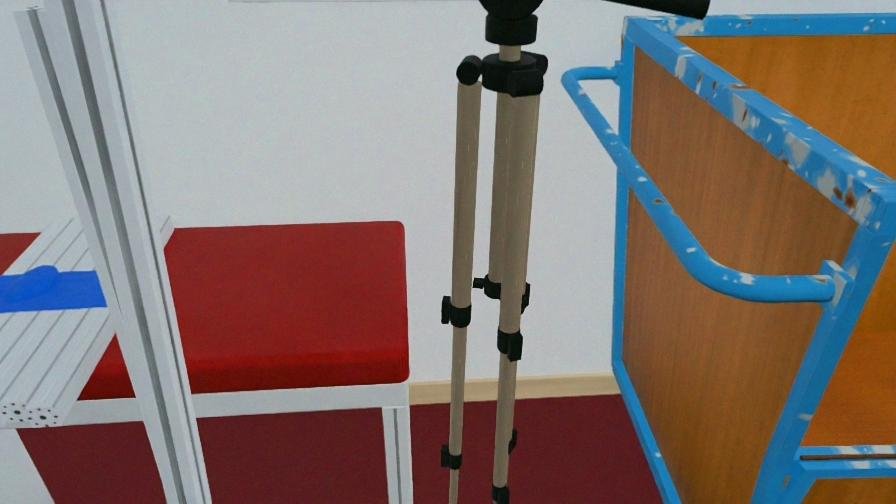

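Scene clock: 694.27 s.
Joint torques (N m): left_arm=[-17.52 3.33 -0.27 -9.55 0.1 -4.35 0.31] | right_arm=[-4.11 -5.08 0.16 -2 0.18 -0.61 -0.09]
Motor temperatures (°C): left_arm=[37 33 33 38 43 39 43] | right_arm=[37 39 32 39 40 40 37]
Wrist force (N): left_arm=[-0.7 -15.1 -3.9] | right_arm=[-6.8 -3.4 -12.1]
Wrist torque (N m): left_arm=[-0.09 -0.24 0.21] | right_arm=[0.02 -0.59 -0.32]
Wrist force, peak (N): left_arm=[6.1 -15.1 -4.2] | right_arm=[-6.7 -3.7 -12.5]
move: done
base_odometry: x=+0.091 y=+0.565 heading=-0.016
base_status: done (sent for 1.77 of 1.77 s)
joint_positions: torso_squat_rad=+0.980 torso_shift_rad=+0.000 torso_pitch_rad=+0.000 torso_yaw_rad=+0.000 left_shoulder_pitch_rad=-0.399 left_shoulder_roll_rad=+0.043 left_shoulder_yaw_rad=+0.100 left_elbow_rad=-0.269 left_forearm_roll_rad=-0.008 left_wrist_pitch_rad=-0.899 left_hand_roll_rad=-1.540 left_gripper_m=+0.030 right_shoulder_pitch_rad=-0.036 right_shoulder_roll_rad=-0.150 right_shoulder_yaw_rad=+0.004 right_elbow_rad=-0.198 right_forearm_roll_rad=-0.043 right_wrist_pitch_rad=-0.006 right_hand_roll_rad=+0.044 right_gripper_m=+0.100 head_pan_rad=+0.000 head_tilt_rad=+0.600
joint_status: all done
wheel_motors_off: 0
motor_effort: left_wheel=-15(34) right_wheel=+19(58)
chest: x=-0.2279 y=+0.0003 z=+0.9798 quat_wxyz=(+1.000, +0.000, +0.000, +0.000) (m; base frame)
left_hand: x=+0.2632 y=+0.2198 z=+0.5864 quat_wxyz=(+0.498, +0.487, -0.501, -0.514) (m; base frame)
right_hand: x=-0.1035 y=-0.3320 z=+0.3135 quat_wxyz=(+0.990, -0.074, -0.119, +0.015) (m; base frame)
pictures: none
No camera images: "cameras" was empty.

>>> {"fn": "move", "kwargs": {
  "base": {"turn_rad_s":-0.8,"for_s":1.943},
  "cameras": []
}}

>>> {"fn": "move", "kwargs": {
  "base": {"x_m_s":0.4,"for_s":3.0},
  "cameras": []
}}

>>> {"fn": "move", "kwargs": {
  "base": {"turn_rad_s":0.8,"for_s":1.935},
  "joints": {"torso_squat_rad":0.6},
  "cameras": []
}}

>>> {"fn": "move", "kwargs": {
  "joints": {"torso_squat_rad":0.2,"torso_shift_rad":0.2,"torso_pitch_rad":0.7,"left_shoulder_pitch_rad":-1.0,"left_elbow_rad":-1.1,"left_forearm_roll_rad":-0.046,"left_wrist_pitch_rad":1.345,"left_hand_roll_rad":0.23,"head_pan_rad":-0.15,"head_tilt_rad":0.5},
  "min_time_s": 4,
  "cameras": ["head_camera"]
}}

Scene clock: 717.00 s.
Joint torques (N m): left_arm=[-17.68 3.33 -0.32 -9.61 0.34 -4.44 0.22] | right_arm=[-3.43 -4.48 0.37 -1.6 0.29 -0.44 -0.12]
Motor temperatures (°C): left_arm=[37 33 33 39 43 40 43] | right_arm=[37 39 32 39 40 40 37]
Wrist force (N): left_arm=[-0.7 -15.2 -3.4] | right_arm=[-6.6 -3.5 -12.4]
Wrist torque (N m): left_arm=[-0.10 -0.25 0.20] | right_arm=[0.03 -0.57 -0.32]
Wrist force, peak (N): left_arm=[-0.7 -15.5 -4.2] | right_arm=[-6.8 -3.5 -12.6]
move: done
base_odometry: x=+0.091 y=+0.565 heading=-1.562
base_status: done (sent for 1.93 of 1.93 s)
joint_positions: torso_squat_rad=+0.980 torso_shift_rad=+0.000 torso_pitch_rad=+0.000 torso_yaw_rad=+0.000 left_shoulder_pitch_rad=-0.399 left_shoulder_roll_rad=+0.043 left_shoulder_yaw_rad=+0.100 left_elbow_rad=-0.269 left_forearm_roll_rad=-0.008 left_wrist_pitch_rad=-0.899 left_hand_roll_rad=-1.540 left_gripper_m=+0.030 right_shoulder_pitch_rad=-0.036 right_shoulder_roll_rad=-0.150 right_shoulder_yaw_rad=+0.004 right_elbow_rad=-0.198 right_forearm_roll_rad=-0.043 right_wrist_pitch_rad=-0.006 right_hand_roll_rad=+0.044 right_gripper_m=+0.100 head_pan_rad=+0.000 head_tilt_rad=+0.600
joint_status: not commanded
wheel_motors_off: 0
motor_effort: left_wheel=+15(52) right_wheel=+3(50)
chest: x=-0.2279 y=+0.0003 z=+0.9798 quat_wxyz=(+1.000, +0.000, +0.000, +0.000) (m; base frame)
left_hand: x=+0.2632 y=+0.2198 z=+0.5864 quat_wxyz=(+0.498, +0.487, -0.501, -0.514) (m; base frame)
right_hand: x=-0.1035 y=-0.3320 z=+0.3135 quat_wxyz=(+0.990, -0.074, -0.119, +0.015) (m; base frame)
pictures: none
No camera images: "cameras" was empty.

Scene clock: 721.53 s.
Joint torques (N m): left_arm=[-17.23 3.15 0.81 -8.82 0 -4.39 0.37] | right_arm=[-3.02 -5.35 -0.36 -1.59 0.25 -0.38 -0.26]
Motor temperatures (°C): left_arm=[37 33 33 39 43 40 43] | right_arm=[37 39 32 39 40 40 37]
Wrist force (N): left_arm=[-0.3 -15.2 -3.7] | right_arm=[-6.6 -3.5 -12.1]
Wrist torque (N m): left_arm=[-0.11 -0.21 0.16] | right_arm=[0.04 -0.57 -0.33]
Wrist force, peak (N): left_arm=[-0.2 -15.6 -3.9] | right_arm=[-6.9 -3.4 -12.5]
move: done
base_odometry: x=+0.101 y=-0.635 heading=-1.563
base_status: done (sent for 3 of 3 s)
joint_positions: torso_squat_rad=+0.980 torso_shift_rad=+0.000 torso_pitch_rad=+0.000 torso_yaw_rad=+0.000 left_shoulder_pitch_rad=-0.399 left_shoulder_roll_rad=+0.043 left_shoulder_yaw_rad=+0.100 left_elbow_rad=-0.269 left_forearm_roll_rad=-0.008 left_wrist_pitch_rad=-0.899 left_hand_roll_rad=-1.540 left_gripper_m=+0.030 right_shoulder_pitch_rad=-0.036 right_shoulder_roll_rad=-0.150 right_shoulder_yaw_rad=+0.004 right_elbow_rad=-0.198 right_forearm_roll_rad=-0.043 right_wrist_pitch_rad=-0.006 right_hand_roll_rad=+0.044 right_gripper_m=+0.100 head_pan_rad=+0.000 head_tilt_rad=+0.600
joint_status: not commanded
wheel_motors_off: 0
motor_effort: left_wheel=-8(50) right_wheel=+10(50)
chest: x=-0.2278 y=+0.0003 z=+0.9799 quat_wxyz=(+1.000, +0.000, +0.000, +0.000) (m; base frame)
left_hand: x=+0.2633 y=+0.2198 z=+0.5865 quat_wxyz=(+0.498, +0.487, -0.501, -0.514) (m; base frame)
right_hand: x=-0.1033 y=-0.3320 z=+0.3135 quat_wxyz=(+0.990, -0.074, -0.119, +0.015) (m; base frame)
pictures: none
No camera images: "cameras" was empty.

Scene clock: 725.40 s.
Joint torques (N m): left_arm=[-17.49 2.59 -0.02 -9 0.25 -4.48 0.19] | right_arm=[-3.32 -5.51 0.09 -1.68 0.22 -0.48 -0.2]
Motor temperatures (°C): left_arm=[37 33 33 39 43 40 43] | right_arm=[36 39 32 39 40 40 37]
Wrist force (N): left_arm=[-0.7 -15.2 -3.4] | right_arm=[-6.2 -3.4 -12.5]
Wrist torque (N m): left_arm=[-0.10 -0.20 0.23] | right_arm=[0.03 -0.51 -0.34]
Wrist force, peak (N): left_arm=[-0.3 -16.0 -3.7] | right_arm=[-6.7 -3.1 -12.9]
move: done
base_odometry: x=+0.101 y=-0.635 heading=-0.016
base_status: done (sent for 1.93 of 1.93 s)
joint_positions: torso_squat_rad=+0.600 torso_shift_rad=+0.000 torso_pitch_rad=+0.000 torso_yaw_rad=+0.000 left_shoulder_pitch_rad=-0.399 left_shoulder_roll_rad=+0.043 left_shoulder_yaw_rad=+0.100 left_elbow_rad=-0.269 left_forearm_roll_rad=-0.008 left_wrist_pitch_rad=-0.899 left_hand_roll_rad=-1.540 left_gripper_m=+0.030 right_shoulder_pitch_rad=-0.036 right_shoulder_roll_rad=-0.150 right_shoulder_yaw_rad=+0.004 right_elbow_rad=-0.198 right_forearm_roll_rad=-0.043 right_wrist_pitch_rad=-0.006 right_hand_roll_rad=+0.044 right_gripper_m=+0.100 head_pan_rad=+0.000 head_tilt_rad=+0.600
joint_status: all done
wheel_motors_off: 0
motor_effort: left_wheel=+5(44) right_wheel=+15(46)
chest: x=-0.2279 y=+0.0003 z=+1.1677 quat_wxyz=(+1.000, +0.000, +0.000, +0.000) (m; base frame)
left_hand: x=+0.2633 y=+0.2198 z=+0.7743 quat_wxyz=(+0.498, +0.487, -0.501, -0.514) (m; base frame)
right_hand: x=-0.1034 y=-0.3320 z=+0.5013 quat_wxyz=(+0.990, -0.074, -0.119, +0.015) (m; base frame)
pictures: none
No camera images: "cameras" was empty.

Scene clock: 729.70 s.
Joint torques (N m): left_arm=[-16.36 0.82 -0.51 -9.91 -0.55 0.27 0.48] | right_arm=[14.17 -3.49 0.04 5.42 0.08 0.82 -0.28]
Motor temperatures (°C): left_arm=[37 33 33 39 43 40 43] | right_arm=[36 39 32 39 40 40 37]
Wrist force (N): left_arm=[-0.8 1.2 -18.2] | right_arm=[-2.2 -4.1 -11.9]
Wrist torque (N m): left_arm=[-0.70 -0.15 0.27] | right_arm=[0.08 -0.31 -0.27]
Wrist force, peak (N): left_arm=[-0.8 1.1 -18.8] | right_arm=[-6.4 -3.5 -12.7]
move: done
base_odometry: x=+0.101 y=-0.635 heading=-0.016
base_status: not commanded
joint_positions: torso_squat_rad=+0.200 torso_shift_rad=+0.200 torso_pitch_rad=+0.700 torso_yaw_rad=+0.000 left_shoulder_pitch_rad=-0.999 left_shoulder_roll_rad=+0.043 left_shoulder_yaw_rad=+0.100 left_elbow_rad=-1.099 left_forearm_roll_rad=-0.046 left_wrist_pitch_rad=+1.345 left_hand_roll_rad=+0.230 left_gripper_m=+0.030 right_shoulder_pitch_rad=-0.036 right_shoulder_roll_rad=-0.150 right_shoulder_yaw_rad=+0.004 right_elbow_rad=-0.198 right_forearm_roll_rad=-0.043 right_wrist_pitch_rad=-0.006 right_hand_roll_rad=+0.044 right_gripper_m=+0.100 head_pan_rad=-0.150 head_tilt_rad=+0.500
joint_status: all done
wheel_motors_off: 0
motor_effort: left_wheel=+1(6) right_wheel=+17(20)
chest: x=+0.1079 y=+0.0003 z=+1.1894 quat_wxyz=(+0.939, +0.000, +0.343, +0.000) (m; base frame)
left_hand: x=+0.4917 y=+0.1252 z=+0.6758 quat_wxyz=(+1.000, -0.007, -0.003, +0.003) (m; base frame)
right_hand: x=-0.2263 y=-0.3319 z=+0.5997 quat_wxyz=(+0.971, -0.065, +0.228, +0.039) (m; base frame)
pictures: head_camera
camera_calibration:
head_camera: T_world_to_cam=[[-0.161916, -0.97813, 0.130559, -0.126335], [-0.905691, 0.0947706, -0.413211, 0.835324], [0.391801, -0.185151, -0.901228, 1.03892], [0, 0, 0, 1]] pos_world=[0.329039, -0.0103784, 1.29797]

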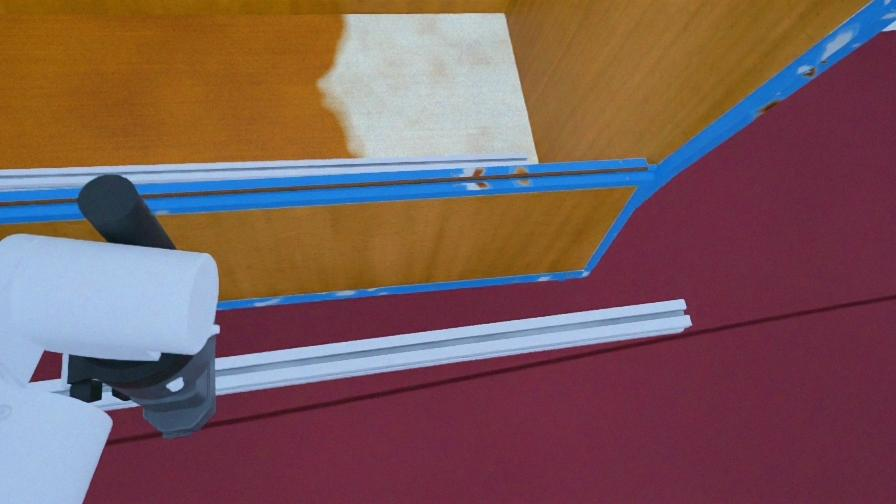

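Drive in by 0.45 m, then switch to the leaning, longer-reach posture.

>>> {"fn": "move", "kwargs": {
  "base": {"x_m_s":0.24,"for_s":1.9},
  "cameras": []
}}

>>> {"fn": "move", "kwargs": {
  "joints": {"torso_squat_rad":0.4,"torso_shift_rad":0.25,"torso_pitch_rad":1.0,"left_shoulder_pitch_rad":-1.5,"left_elbow_rad":-0.4,"left_wrist_pitch_rad":0.845,"left_forearm_roll_rad":-0.12,"left_hand_roll_rad":0.37},
  "min_time_s": 3,
  "cameras": ["head_camera"]
}}

Scene clock: 737.03 s.
Joint torques (N m): left_arm=[-15.39 1.22 -1.02 -10.03 -0.64 0 0.22] | right_arm=[14.77 -2.87 -0.05 5.58 0.11 0.88 -0.35]
Motor temperatures (°C): left_arm=[37 33 33 39 43 40 43] | right_arm=[37 39 32 39 40 40 37]
Wrist force (N): left_arm=[-0.8 0.5 -18.1] | right_arm=[-2.2 -3.7 -12.1]
Wrist torque (N m): left_arm=[-0.59 -0.16 0.25] | right_arm=[0.05 -0.33 -0.28]
Wrist force, peak (N): left_arm=[-0.9 1.1 -18.7] | right_arm=[-2.3 -4.2 -12.2]
move: done
base_odometry: x=+0.557 y=-0.642 heading=-0.016
base_status: done (sent for 1.9 of 1.9 s)
joint_positions: torso_squat_rad=+0.200 torso_shift_rad=+0.200 torso_pitch_rad=+0.701 torso_yaw_rad=+0.000 left_shoulder_pitch_rad=-0.999 left_shoulder_roll_rad=+0.043 left_shoulder_yaw_rad=+0.100 left_elbow_rad=-1.099 left_forearm_roll_rad=-0.046 left_wrist_pitch_rad=+1.345 left_hand_roll_rad=+0.230 left_gripper_m=+0.030 right_shoulder_pitch_rad=-0.036 right_shoulder_roll_rad=-0.150 right_shoulder_yaw_rad=+0.004 right_elbow_rad=-0.198 right_forearm_roll_rad=-0.043 right_wrist_pitch_rad=-0.006 right_hand_roll_rad=+0.044 right_gripper_m=+0.100 head_pan_rad=-0.150 head_tilt_rad=+0.500
joint_status: not commanded
wheel_motors_off: 0
motor_effort: left_wheel=+0(33) right_wheel=-7(43)
chest: x=+0.1079 y=+0.0003 z=+1.1894 quat_wxyz=(+0.939, +0.000, +0.343, +0.000) (m; base frame)
left_hand: x=+0.4917 y=+0.1252 z=+0.6757 quat_wxyz=(+1.000, -0.007, -0.003, +0.003) (m; base frame)
right_hand: x=-0.2262 y=-0.3319 z=+0.5996 quat_wxyz=(+0.971, -0.065, +0.228, +0.039) (m; base frame)
pictures: none
No camera images: "cameras" was empty.

Scene clock: 740.33 s.
Joint torques (N m): left_arm=[-22.7 -9.63 0 -9.14 3.1 -2.02 1.87] | right_arm=[20.63 -2.32 -0.16 8.4 0.05 1.28 -0.46]
Motor temperatures (°C): left_arm=[37 33 33 39 43 39 43] | right_arm=[37 39 32 39 40 40 37]
Wrist force (N): left_arm=[-3.9 15.5 -18.5] | right_arm=[-0.8 -4.3 -10.8]
Wrist torque (N m): left_arm=[-0.30 -0.16 -1.18] | right_arm=[0.06 -0.24 -0.27]
Wrist force, peak (N): left_arm=[-3.6 16.7 -18.8] | right_arm=[-2.1 -3.8 -12.0]
move: done
base_odometry: x=+0.557 y=-0.642 heading=-0.016
base_status: not commanded
joint_positions: torso_squat_rad=+0.400 torso_shift_rad=+0.250 torso_pitch_rad=+1.000 torso_yaw_rad=+0.000 left_shoulder_pitch_rad=-1.498 left_shoulder_roll_rad=+0.045 left_shoulder_yaw_rad=+0.100 left_elbow_rad=-0.399 left_forearm_roll_rad=-0.121 left_wrist_pitch_rad=+0.846 left_hand_roll_rad=+0.370 left_gripper_m=+0.031 right_shoulder_pitch_rad=-0.036 right_shoulder_roll_rad=-0.150 right_shoulder_yaw_rad=+0.004 right_elbow_rad=-0.198 right_forearm_roll_rad=-0.043 right_wrist_pitch_rad=-0.006 right_hand_roll_rad=+0.044 right_gripper_m=+0.100 head_pan_rad=-0.150 head_tilt_rad=+0.500
joint_status: all done
wheel_motors_off: 0
motor_effort: left_wheel=+3(4) right_wheel=-2(8)
chest: x=+0.1921 y=+0.0003 z=+1.0723 quat_wxyz=(+0.877, +0.000, +0.480, +0.000) (m; base frame)
left_hand: x=+0.5419 y=+0.0505 z=+0.4622 quat_wxyz=(+0.999, -0.021, +0.002, -0.026) (m; base frame)
right_hand: x=-0.3014 y=-0.3319 z=+0.6075 quat_wxyz=(+0.926, -0.058, +0.371, +0.049) (m; base frame)
pictures: head_camera
camera_calibration:
head_camera: T_world_to_cam=[[-0.115999, -0.978175, 0.172388, -0.151094], [-0.987366, 0.0946993, -0.127046, 0.57201], [0.107948, -0.184948, -0.976802, 1.0359], [0, 0, 0, 1]] pos_world=[0.435433, -0.0103779, 1.11059]

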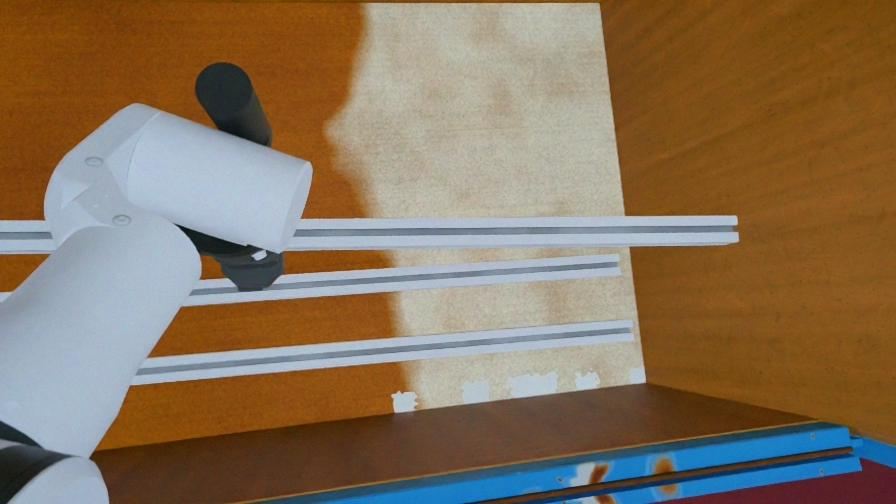

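>>> {"fn": "move", "kwargs": {
  "joints": {"left_shoulder_roll_rad":0.095,"torso_squat_rad":0.35},
  "min_time_s": 1.5,
  "cameras": ["head_camera"]
}}

Scene clock: 769.47 s.
Joint torques (N m): left_arm=[-18.26 0.06 -0.7 -7.54 0.01 -0.11 0.61] | right_arm=[20.54 -2.52 0.09 8.3 0.1 1.44 -0.22]
Motor temperatures (°C): left_arm=[39 33 33 39 43 39 43] | right_arm=[38 39 32 40 40 40 37]
Wrist force (N): left_arm=[-1.2 0.1 -18.1] | right_arm=[-0.7 -4.3 -10.6]
Wrist torque (N m): left_arm=[-0.58 -0.22 0.25] | right_arm=[0.07 -0.23 -0.29]
Wrist force, peak (N): left_arm=[-4.2 16.1 -19.0] | right_arm=[-0.8 -4.5 -10.9]
move: done
base_odometry: x=+0.557 y=-0.642 heading=-0.016
base_status: not commanded
joint_positions: torso_squat_rad=+0.350 torso_shift_rad=+0.250 torso_pitch_rad=+1.001 torso_yaw_rad=+0.000 left_shoulder_pitch_rad=-1.499 left_shoulder_roll_rad=+0.095 left_shoulder_yaw_rad=+0.100 left_elbow_rad=-0.399 left_forearm_roll_rad=-0.120 left_wrist_pitch_rad=+0.845 left_hand_roll_rad=+0.370 left_gripper_m=+0.030 right_shoulder_pitch_rad=-0.036 right_shoulder_roll_rad=-0.150 right_shoulder_yaw_rad=+0.004 right_elbow_rad=-0.198 right_forearm_roll_rad=-0.043 right_wrist_pitch_rad=-0.006 right_hand_roll_rad=+0.044 right_gripper_m=+0.100 head_pan_rad=-0.150 head_tilt_rad=+0.500
joint_status: all done
wheel_motors_off: 0
motor_effort: left_wheel=+2(4) right_wheel=-4(8)
chest: x=+0.1954 y=+0.0003 z=+1.0846 quat_wxyz=(+0.877, +0.000, +0.480, +0.000) (m; base frame)
left_hand: x=+0.5603 y=+0.0833 z=+0.4734 quat_wxyz=(+1.000, -0.001, -0.007, -0.015) (m; base frame)
right_hand: x=-0.2983 y=-0.3319 z=+0.6200 quat_wxyz=(+0.926, -0.058, +0.371, +0.049) (m; base frame)
pictures: head_camera
camera_calibration:
head_camera: T_world_to_cam=[[-0.116043, -0.978142, 0.172547, -0.153003], [-0.987388, 0.0947672, -0.126826, 0.576548], [0.107702, -0.185088, -0.976802, 1.04763], [0, 0, 0, 1]] pos_world=[0.438689, -0.0103922, 1.12285]

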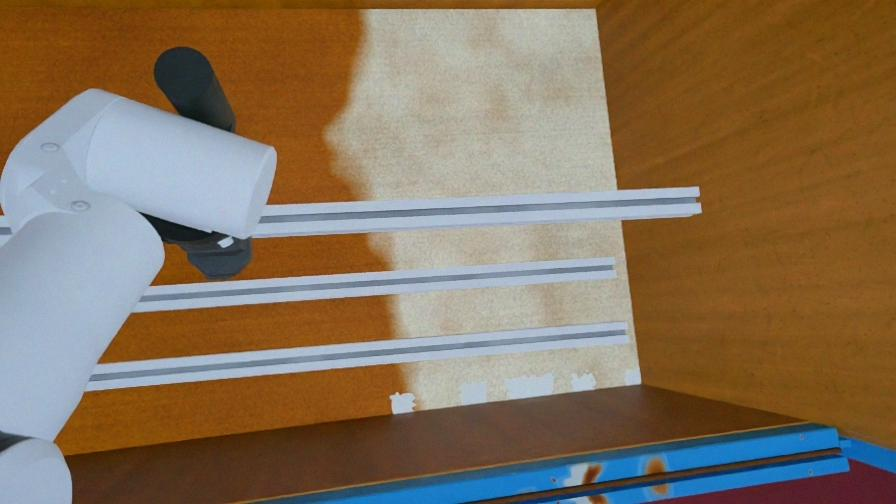

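>>> {"fn": "move", "kwargs": {
  "joints": {"left_shoulder_roll_rad":0.133,"left_forearm_roll_rad":-0.082,"left_hand_roll_rad":0.35},
  "min_time_s": 1.5,
  "cameras": ["head_camera"]
}}

>>> {"fn": "move", "kwargs": {
  "joints": {"torso_squat_rad":0.55},
  "cameras": ["head_camera"]
}}

Scene clock: 777.47 s.
Joint torques (N m): left_arm=[-17.88 1.16 -0.31 -7.3 -0.19 0 -0.33] | right_arm=[20.19 -2.36 -0.17 8.23 -0.07 1.19 -0.26]
Motor temperatures (°C): left_arm=[38 33 33 39 43 39 43] | right_arm=[39 39 32 40 40 40 37]
Wrist force (N): left_arm=[-1.1 0.1 -17.6] | right_arm=[-0.6 -3.9 -10.7]
Wrist torque (N m): left_arm=[-0.51 -0.19 0.25] | right_arm=[0.03 -0.22 -0.29]
Wrist force, peak (N): left_arm=[-0.8 0.2 -18.3] | right_arm=[-0.9 -4.4 -11.0]
move: done
base_odometry: x=+0.557 y=-0.642 heading=-0.016
base_status: not commanded
joint_positions: torso_squat_rad=+0.350 torso_shift_rad=+0.250 torso_pitch_rad=+1.001 torso_yaw_rad=+0.000 left_shoulder_pitch_rad=-1.499 left_shoulder_roll_rad=+0.133 left_shoulder_yaw_rad=+0.100 left_elbow_rad=-0.399 left_forearm_roll_rad=-0.082 left_wrist_pitch_rad=+0.845 left_hand_roll_rad=+0.350 left_gripper_m=+0.030 right_shoulder_pitch_rad=-0.036 right_shoulder_roll_rad=-0.150 right_shoulder_yaw_rad=+0.004 right_elbow_rad=-0.198 right_forearm_roll_rad=-0.043 right_wrist_pitch_rad=-0.006 right_hand_roll_rad=+0.044 right_gripper_m=+0.100 head_pan_rad=-0.150 head_tilt_rad=+0.500
joint_status: all done
wheel_motors_off: 0
motor_effort: left_wheel=+2(3) right_wheel=-3(7)
chest: x=+0.1954 y=+0.0003 z=+1.0846 quat_wxyz=(+0.877, +0.000, +0.480, +0.000) (m; base frame)
left_hand: x=+0.5685 y=+0.1028 z=+0.4733 quat_wxyz=(+1.000, +0.002, -0.009, -0.004) (m; base frame)
right_hand: x=-0.2983 y=-0.3319 z=+0.6200 quat_wxyz=(+0.926, -0.058, +0.371, +0.049) (m; base frame)
pictures: head_camera
camera_calibration:
head_camera: T_world_to_cam=[[-0.116046, -0.978141, 0.172552, -0.153008], [-0.987387, 0.0947695, -0.126826, 0.576548], [0.107701, -0.185093, -0.976801, 1.04763], [0, 0, 0, 1]] pos_world=[0.438689, -0.0103928, 1.12285]

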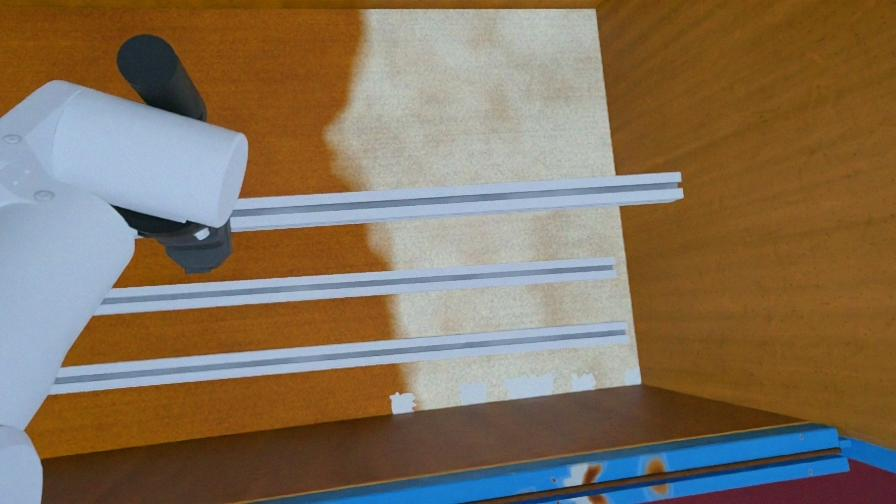

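Scene clock: 778.93 s.
Joint torques (N m): left_arm=[-18.27 1.34 -0.81 -7.24 -0.05 0.11 -0.5] | right_arm=[20.71 -2.02 -0.19 8.2 0.1 1.16 -0.25]
Motor temperatures (°C): left_arm=[38 33 33 39 43 39 43] | right_arm=[39 39 32 40 40 40 37]
Wrist force (N): left_arm=[-1.6 -0.3 -18.0] | right_arm=[-0.5 -4.1 -10.8]
Wrist torque (N m): left_arm=[-0.50 -0.27 0.22] | right_arm=[0.07 -0.22 -0.29]
Wrist force, peak (N): left_arm=[-1.2 0.2 -18.8] | right_arm=[-0.6 -4.2 -11.1]
move: done
base_odometry: x=+0.557 y=-0.642 heading=-0.016
base_status: not commanded
joint_positions: torso_squat_rad=+0.550 torso_shift_rad=+0.250 torso_pitch_rad=+1.000 torso_yaw_rad=+0.000 left_shoulder_pitch_rad=-1.499 left_shoulder_roll_rad=+0.133 left_shoulder_yaw_rad=+0.100 left_elbow_rad=-0.400 left_forearm_roll_rad=-0.082 left_wrist_pitch_rad=+0.845 left_hand_roll_rad=+0.350 left_gripper_m=+0.030 right_shoulder_pitch_rad=-0.036 right_shoulder_roll_rad=-0.150 right_shoulder_yaw_rad=+0.004 right_elbow_rad=-0.198 right_forearm_roll_rad=-0.043 right_wrist_pitch_rad=-0.006 right_hand_roll_rad=+0.044 right_gripper_m=+0.100 head_pan_rad=-0.150 head_tilt_rad=+0.500
joint_status: all done
wheel_motors_off: 0
motor_effort: left_wheel=+3(4) right_wheel=-4(7)
chest: x=+0.1802 y=+0.0003 z=+1.0258 quat_wxyz=(+0.877, +0.000, +0.480, +0.000) (m; base frame)
left_hand: x=+0.5537 y=+0.1028 z=+0.4146 quat_wxyz=(+1.000, +0.002, -0.009, -0.004) (m; base frame)
right_hand: x=-0.3133 y=-0.3319 z=+0.5611 quat_wxyz=(+0.926, -0.058, +0.371, +0.049) (m; base frame)
pictures: head_camera
camera_calibration:
head_camera: T_world_to_cam=[[-0.116091, -0.978139, 0.17253, -0.144595], [-0.987356, 0.0947719, -0.127068, 0.554398], [0.107939, -0.1851, -0.976774, 0.991756], [0, 0, 0, 1]] pos_world=[0.423552, -0.010401, 1.06411]

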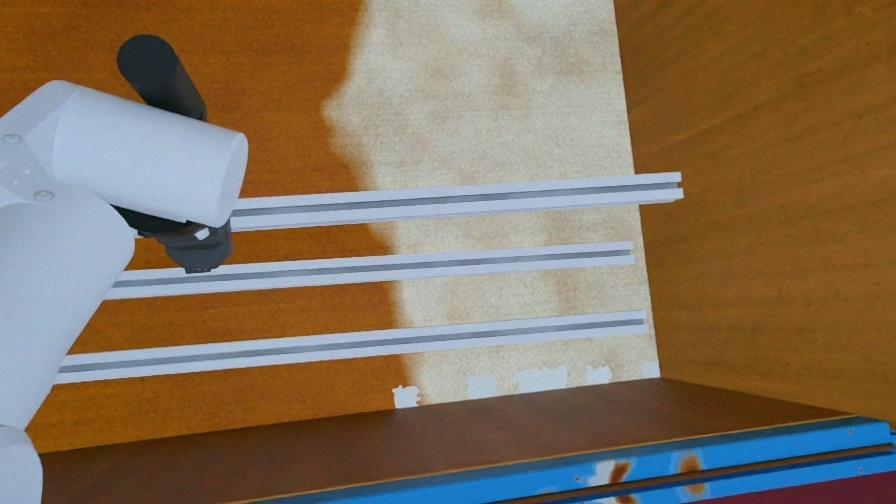

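>>> {"fn": "move", "kwargs": {
  "joints": {"left_shoulder_roll_rad":0.15,"left_forearm_roll_rad":-0.068,"left_hand_roll_rad":0.325,"torso_squat_rad":0.7},
  "base": {"x_m_s":0.02,"for_s":1.2},
  "cameras": ["head_camera","left_wrist_camera"]
}}

Scene clock: 785.80 s.
Joint torques (N m): left_arm=[-17.45 0.73 -0.09 -6.83 -0.24 0.09 0.18] | right_arm=[20.51 -2.28 -0.42 8.52 -0.05 1.4 -0.25]
Motor temperatures (°C): left_arm=[38 33 33 39 43 39 43] | right_arm=[39 39 32 40 40 40 37]
Wrist force (N): left_arm=[-1.0 -0.2 -17.6] | right_arm=[-0.9 -4.3 -10.9]
Wrist torque (N m): left_arm=[-0.65 -0.17 0.22] | right_arm=[0.09 -0.25 -0.27]
Wrist force, peak (N): left_arm=[-0.7 -0.7 -19.0] | right_arm=[-0.7 -4.3 -11.2]
move: done
base_odometry: x=+0.581 y=-0.642 heading=-0.016
base_status: done (sent for 1.2 of 1.2 s)
joint_positions: torso_squat_rad=+0.700 torso_shift_rad=+0.250 torso_pitch_rad=+1.001 torso_yaw_rad=+0.000 left_shoulder_pitch_rad=-1.499 left_shoulder_roll_rad=+0.150 left_shoulder_yaw_rad=+0.100 left_elbow_rad=-0.400 left_forearm_roll_rad=-0.068 left_wrist_pitch_rad=+0.845 left_hand_roll_rad=+0.325 left_gripper_m=+0.030 right_shoulder_pitch_rad=-0.036 right_shoulder_roll_rad=-0.150 right_shoulder_yaw_rad=+0.004 right_elbow_rad=-0.198 right_forearm_roll_rad=-0.043 right_wrist_pitch_rad=-0.006 right_hand_roll_rad=+0.044 right_gripper_m=+0.100 head_pan_rad=-0.150 head_tilt_rad=+0.500
joint_status: all done
wheel_motors_off: 0
motor_effort: left_wheel=-1(18) right_wheel=-4(19)
chest: x=+0.1650 y=+0.0003 z=+0.9663 quat_wxyz=(+0.877, +0.000, +0.480, +0.000) (m; base frame)
left_hand: x=+0.5425 y=+0.1122 z=+0.3553 quat_wxyz=(+1.000, +0.004, -0.010, -0.008) (m; base frame)
right_hand: x=-0.3285 y=-0.3319 z=+0.5016 quat_wxyz=(+0.926, -0.058, +0.371, +0.049) (m; base frame)
pictures: head_camera, left_wrist_camera
camera_calibration:
head_camera: T_world_to_cam=[[-0.116142, -0.978126, 0.17257, -0.136138], [-0.987354, 0.0948235, -0.127044, 0.531826], [0.107901, -0.185143, -0.97677, 0.935292], [0, 0, 0, 1]] pos_world=[0.40837, -0.0104274, 1.00462]
left_wrist_camera: T_world_to_cam=[[0.998519, 0.00395532, 0.0542596, -0.562014], [-0.0219547, -0.883238, 0.46841, -0.0234811], [0.0497768, -0.468908, -0.881844, 0.417764], [0, 0, 0, 1]] pos_world=[0.539871, 0.177376, 0.409895]

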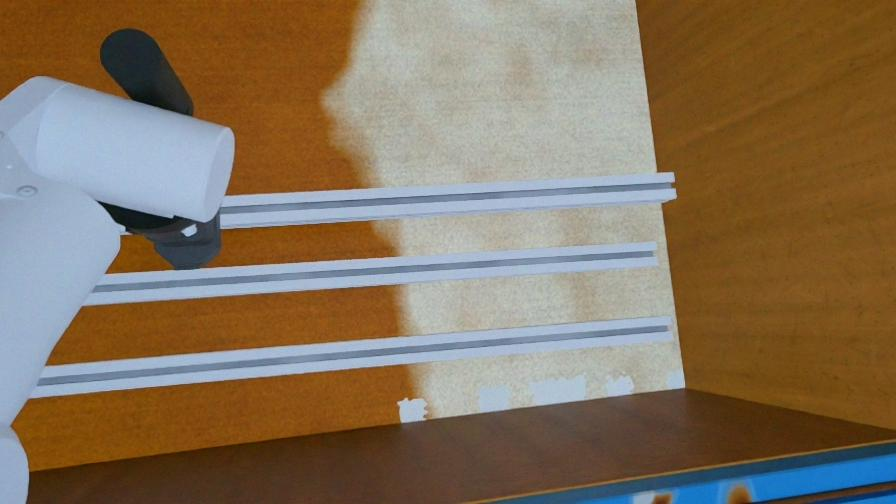

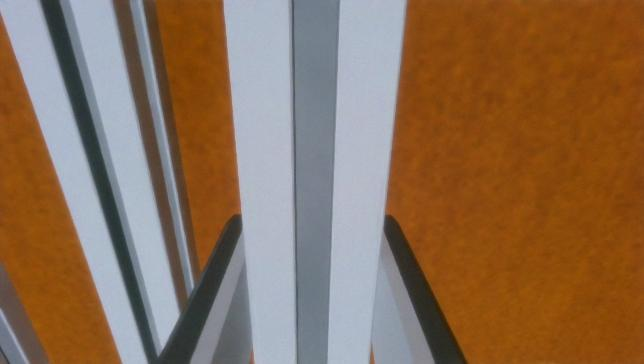

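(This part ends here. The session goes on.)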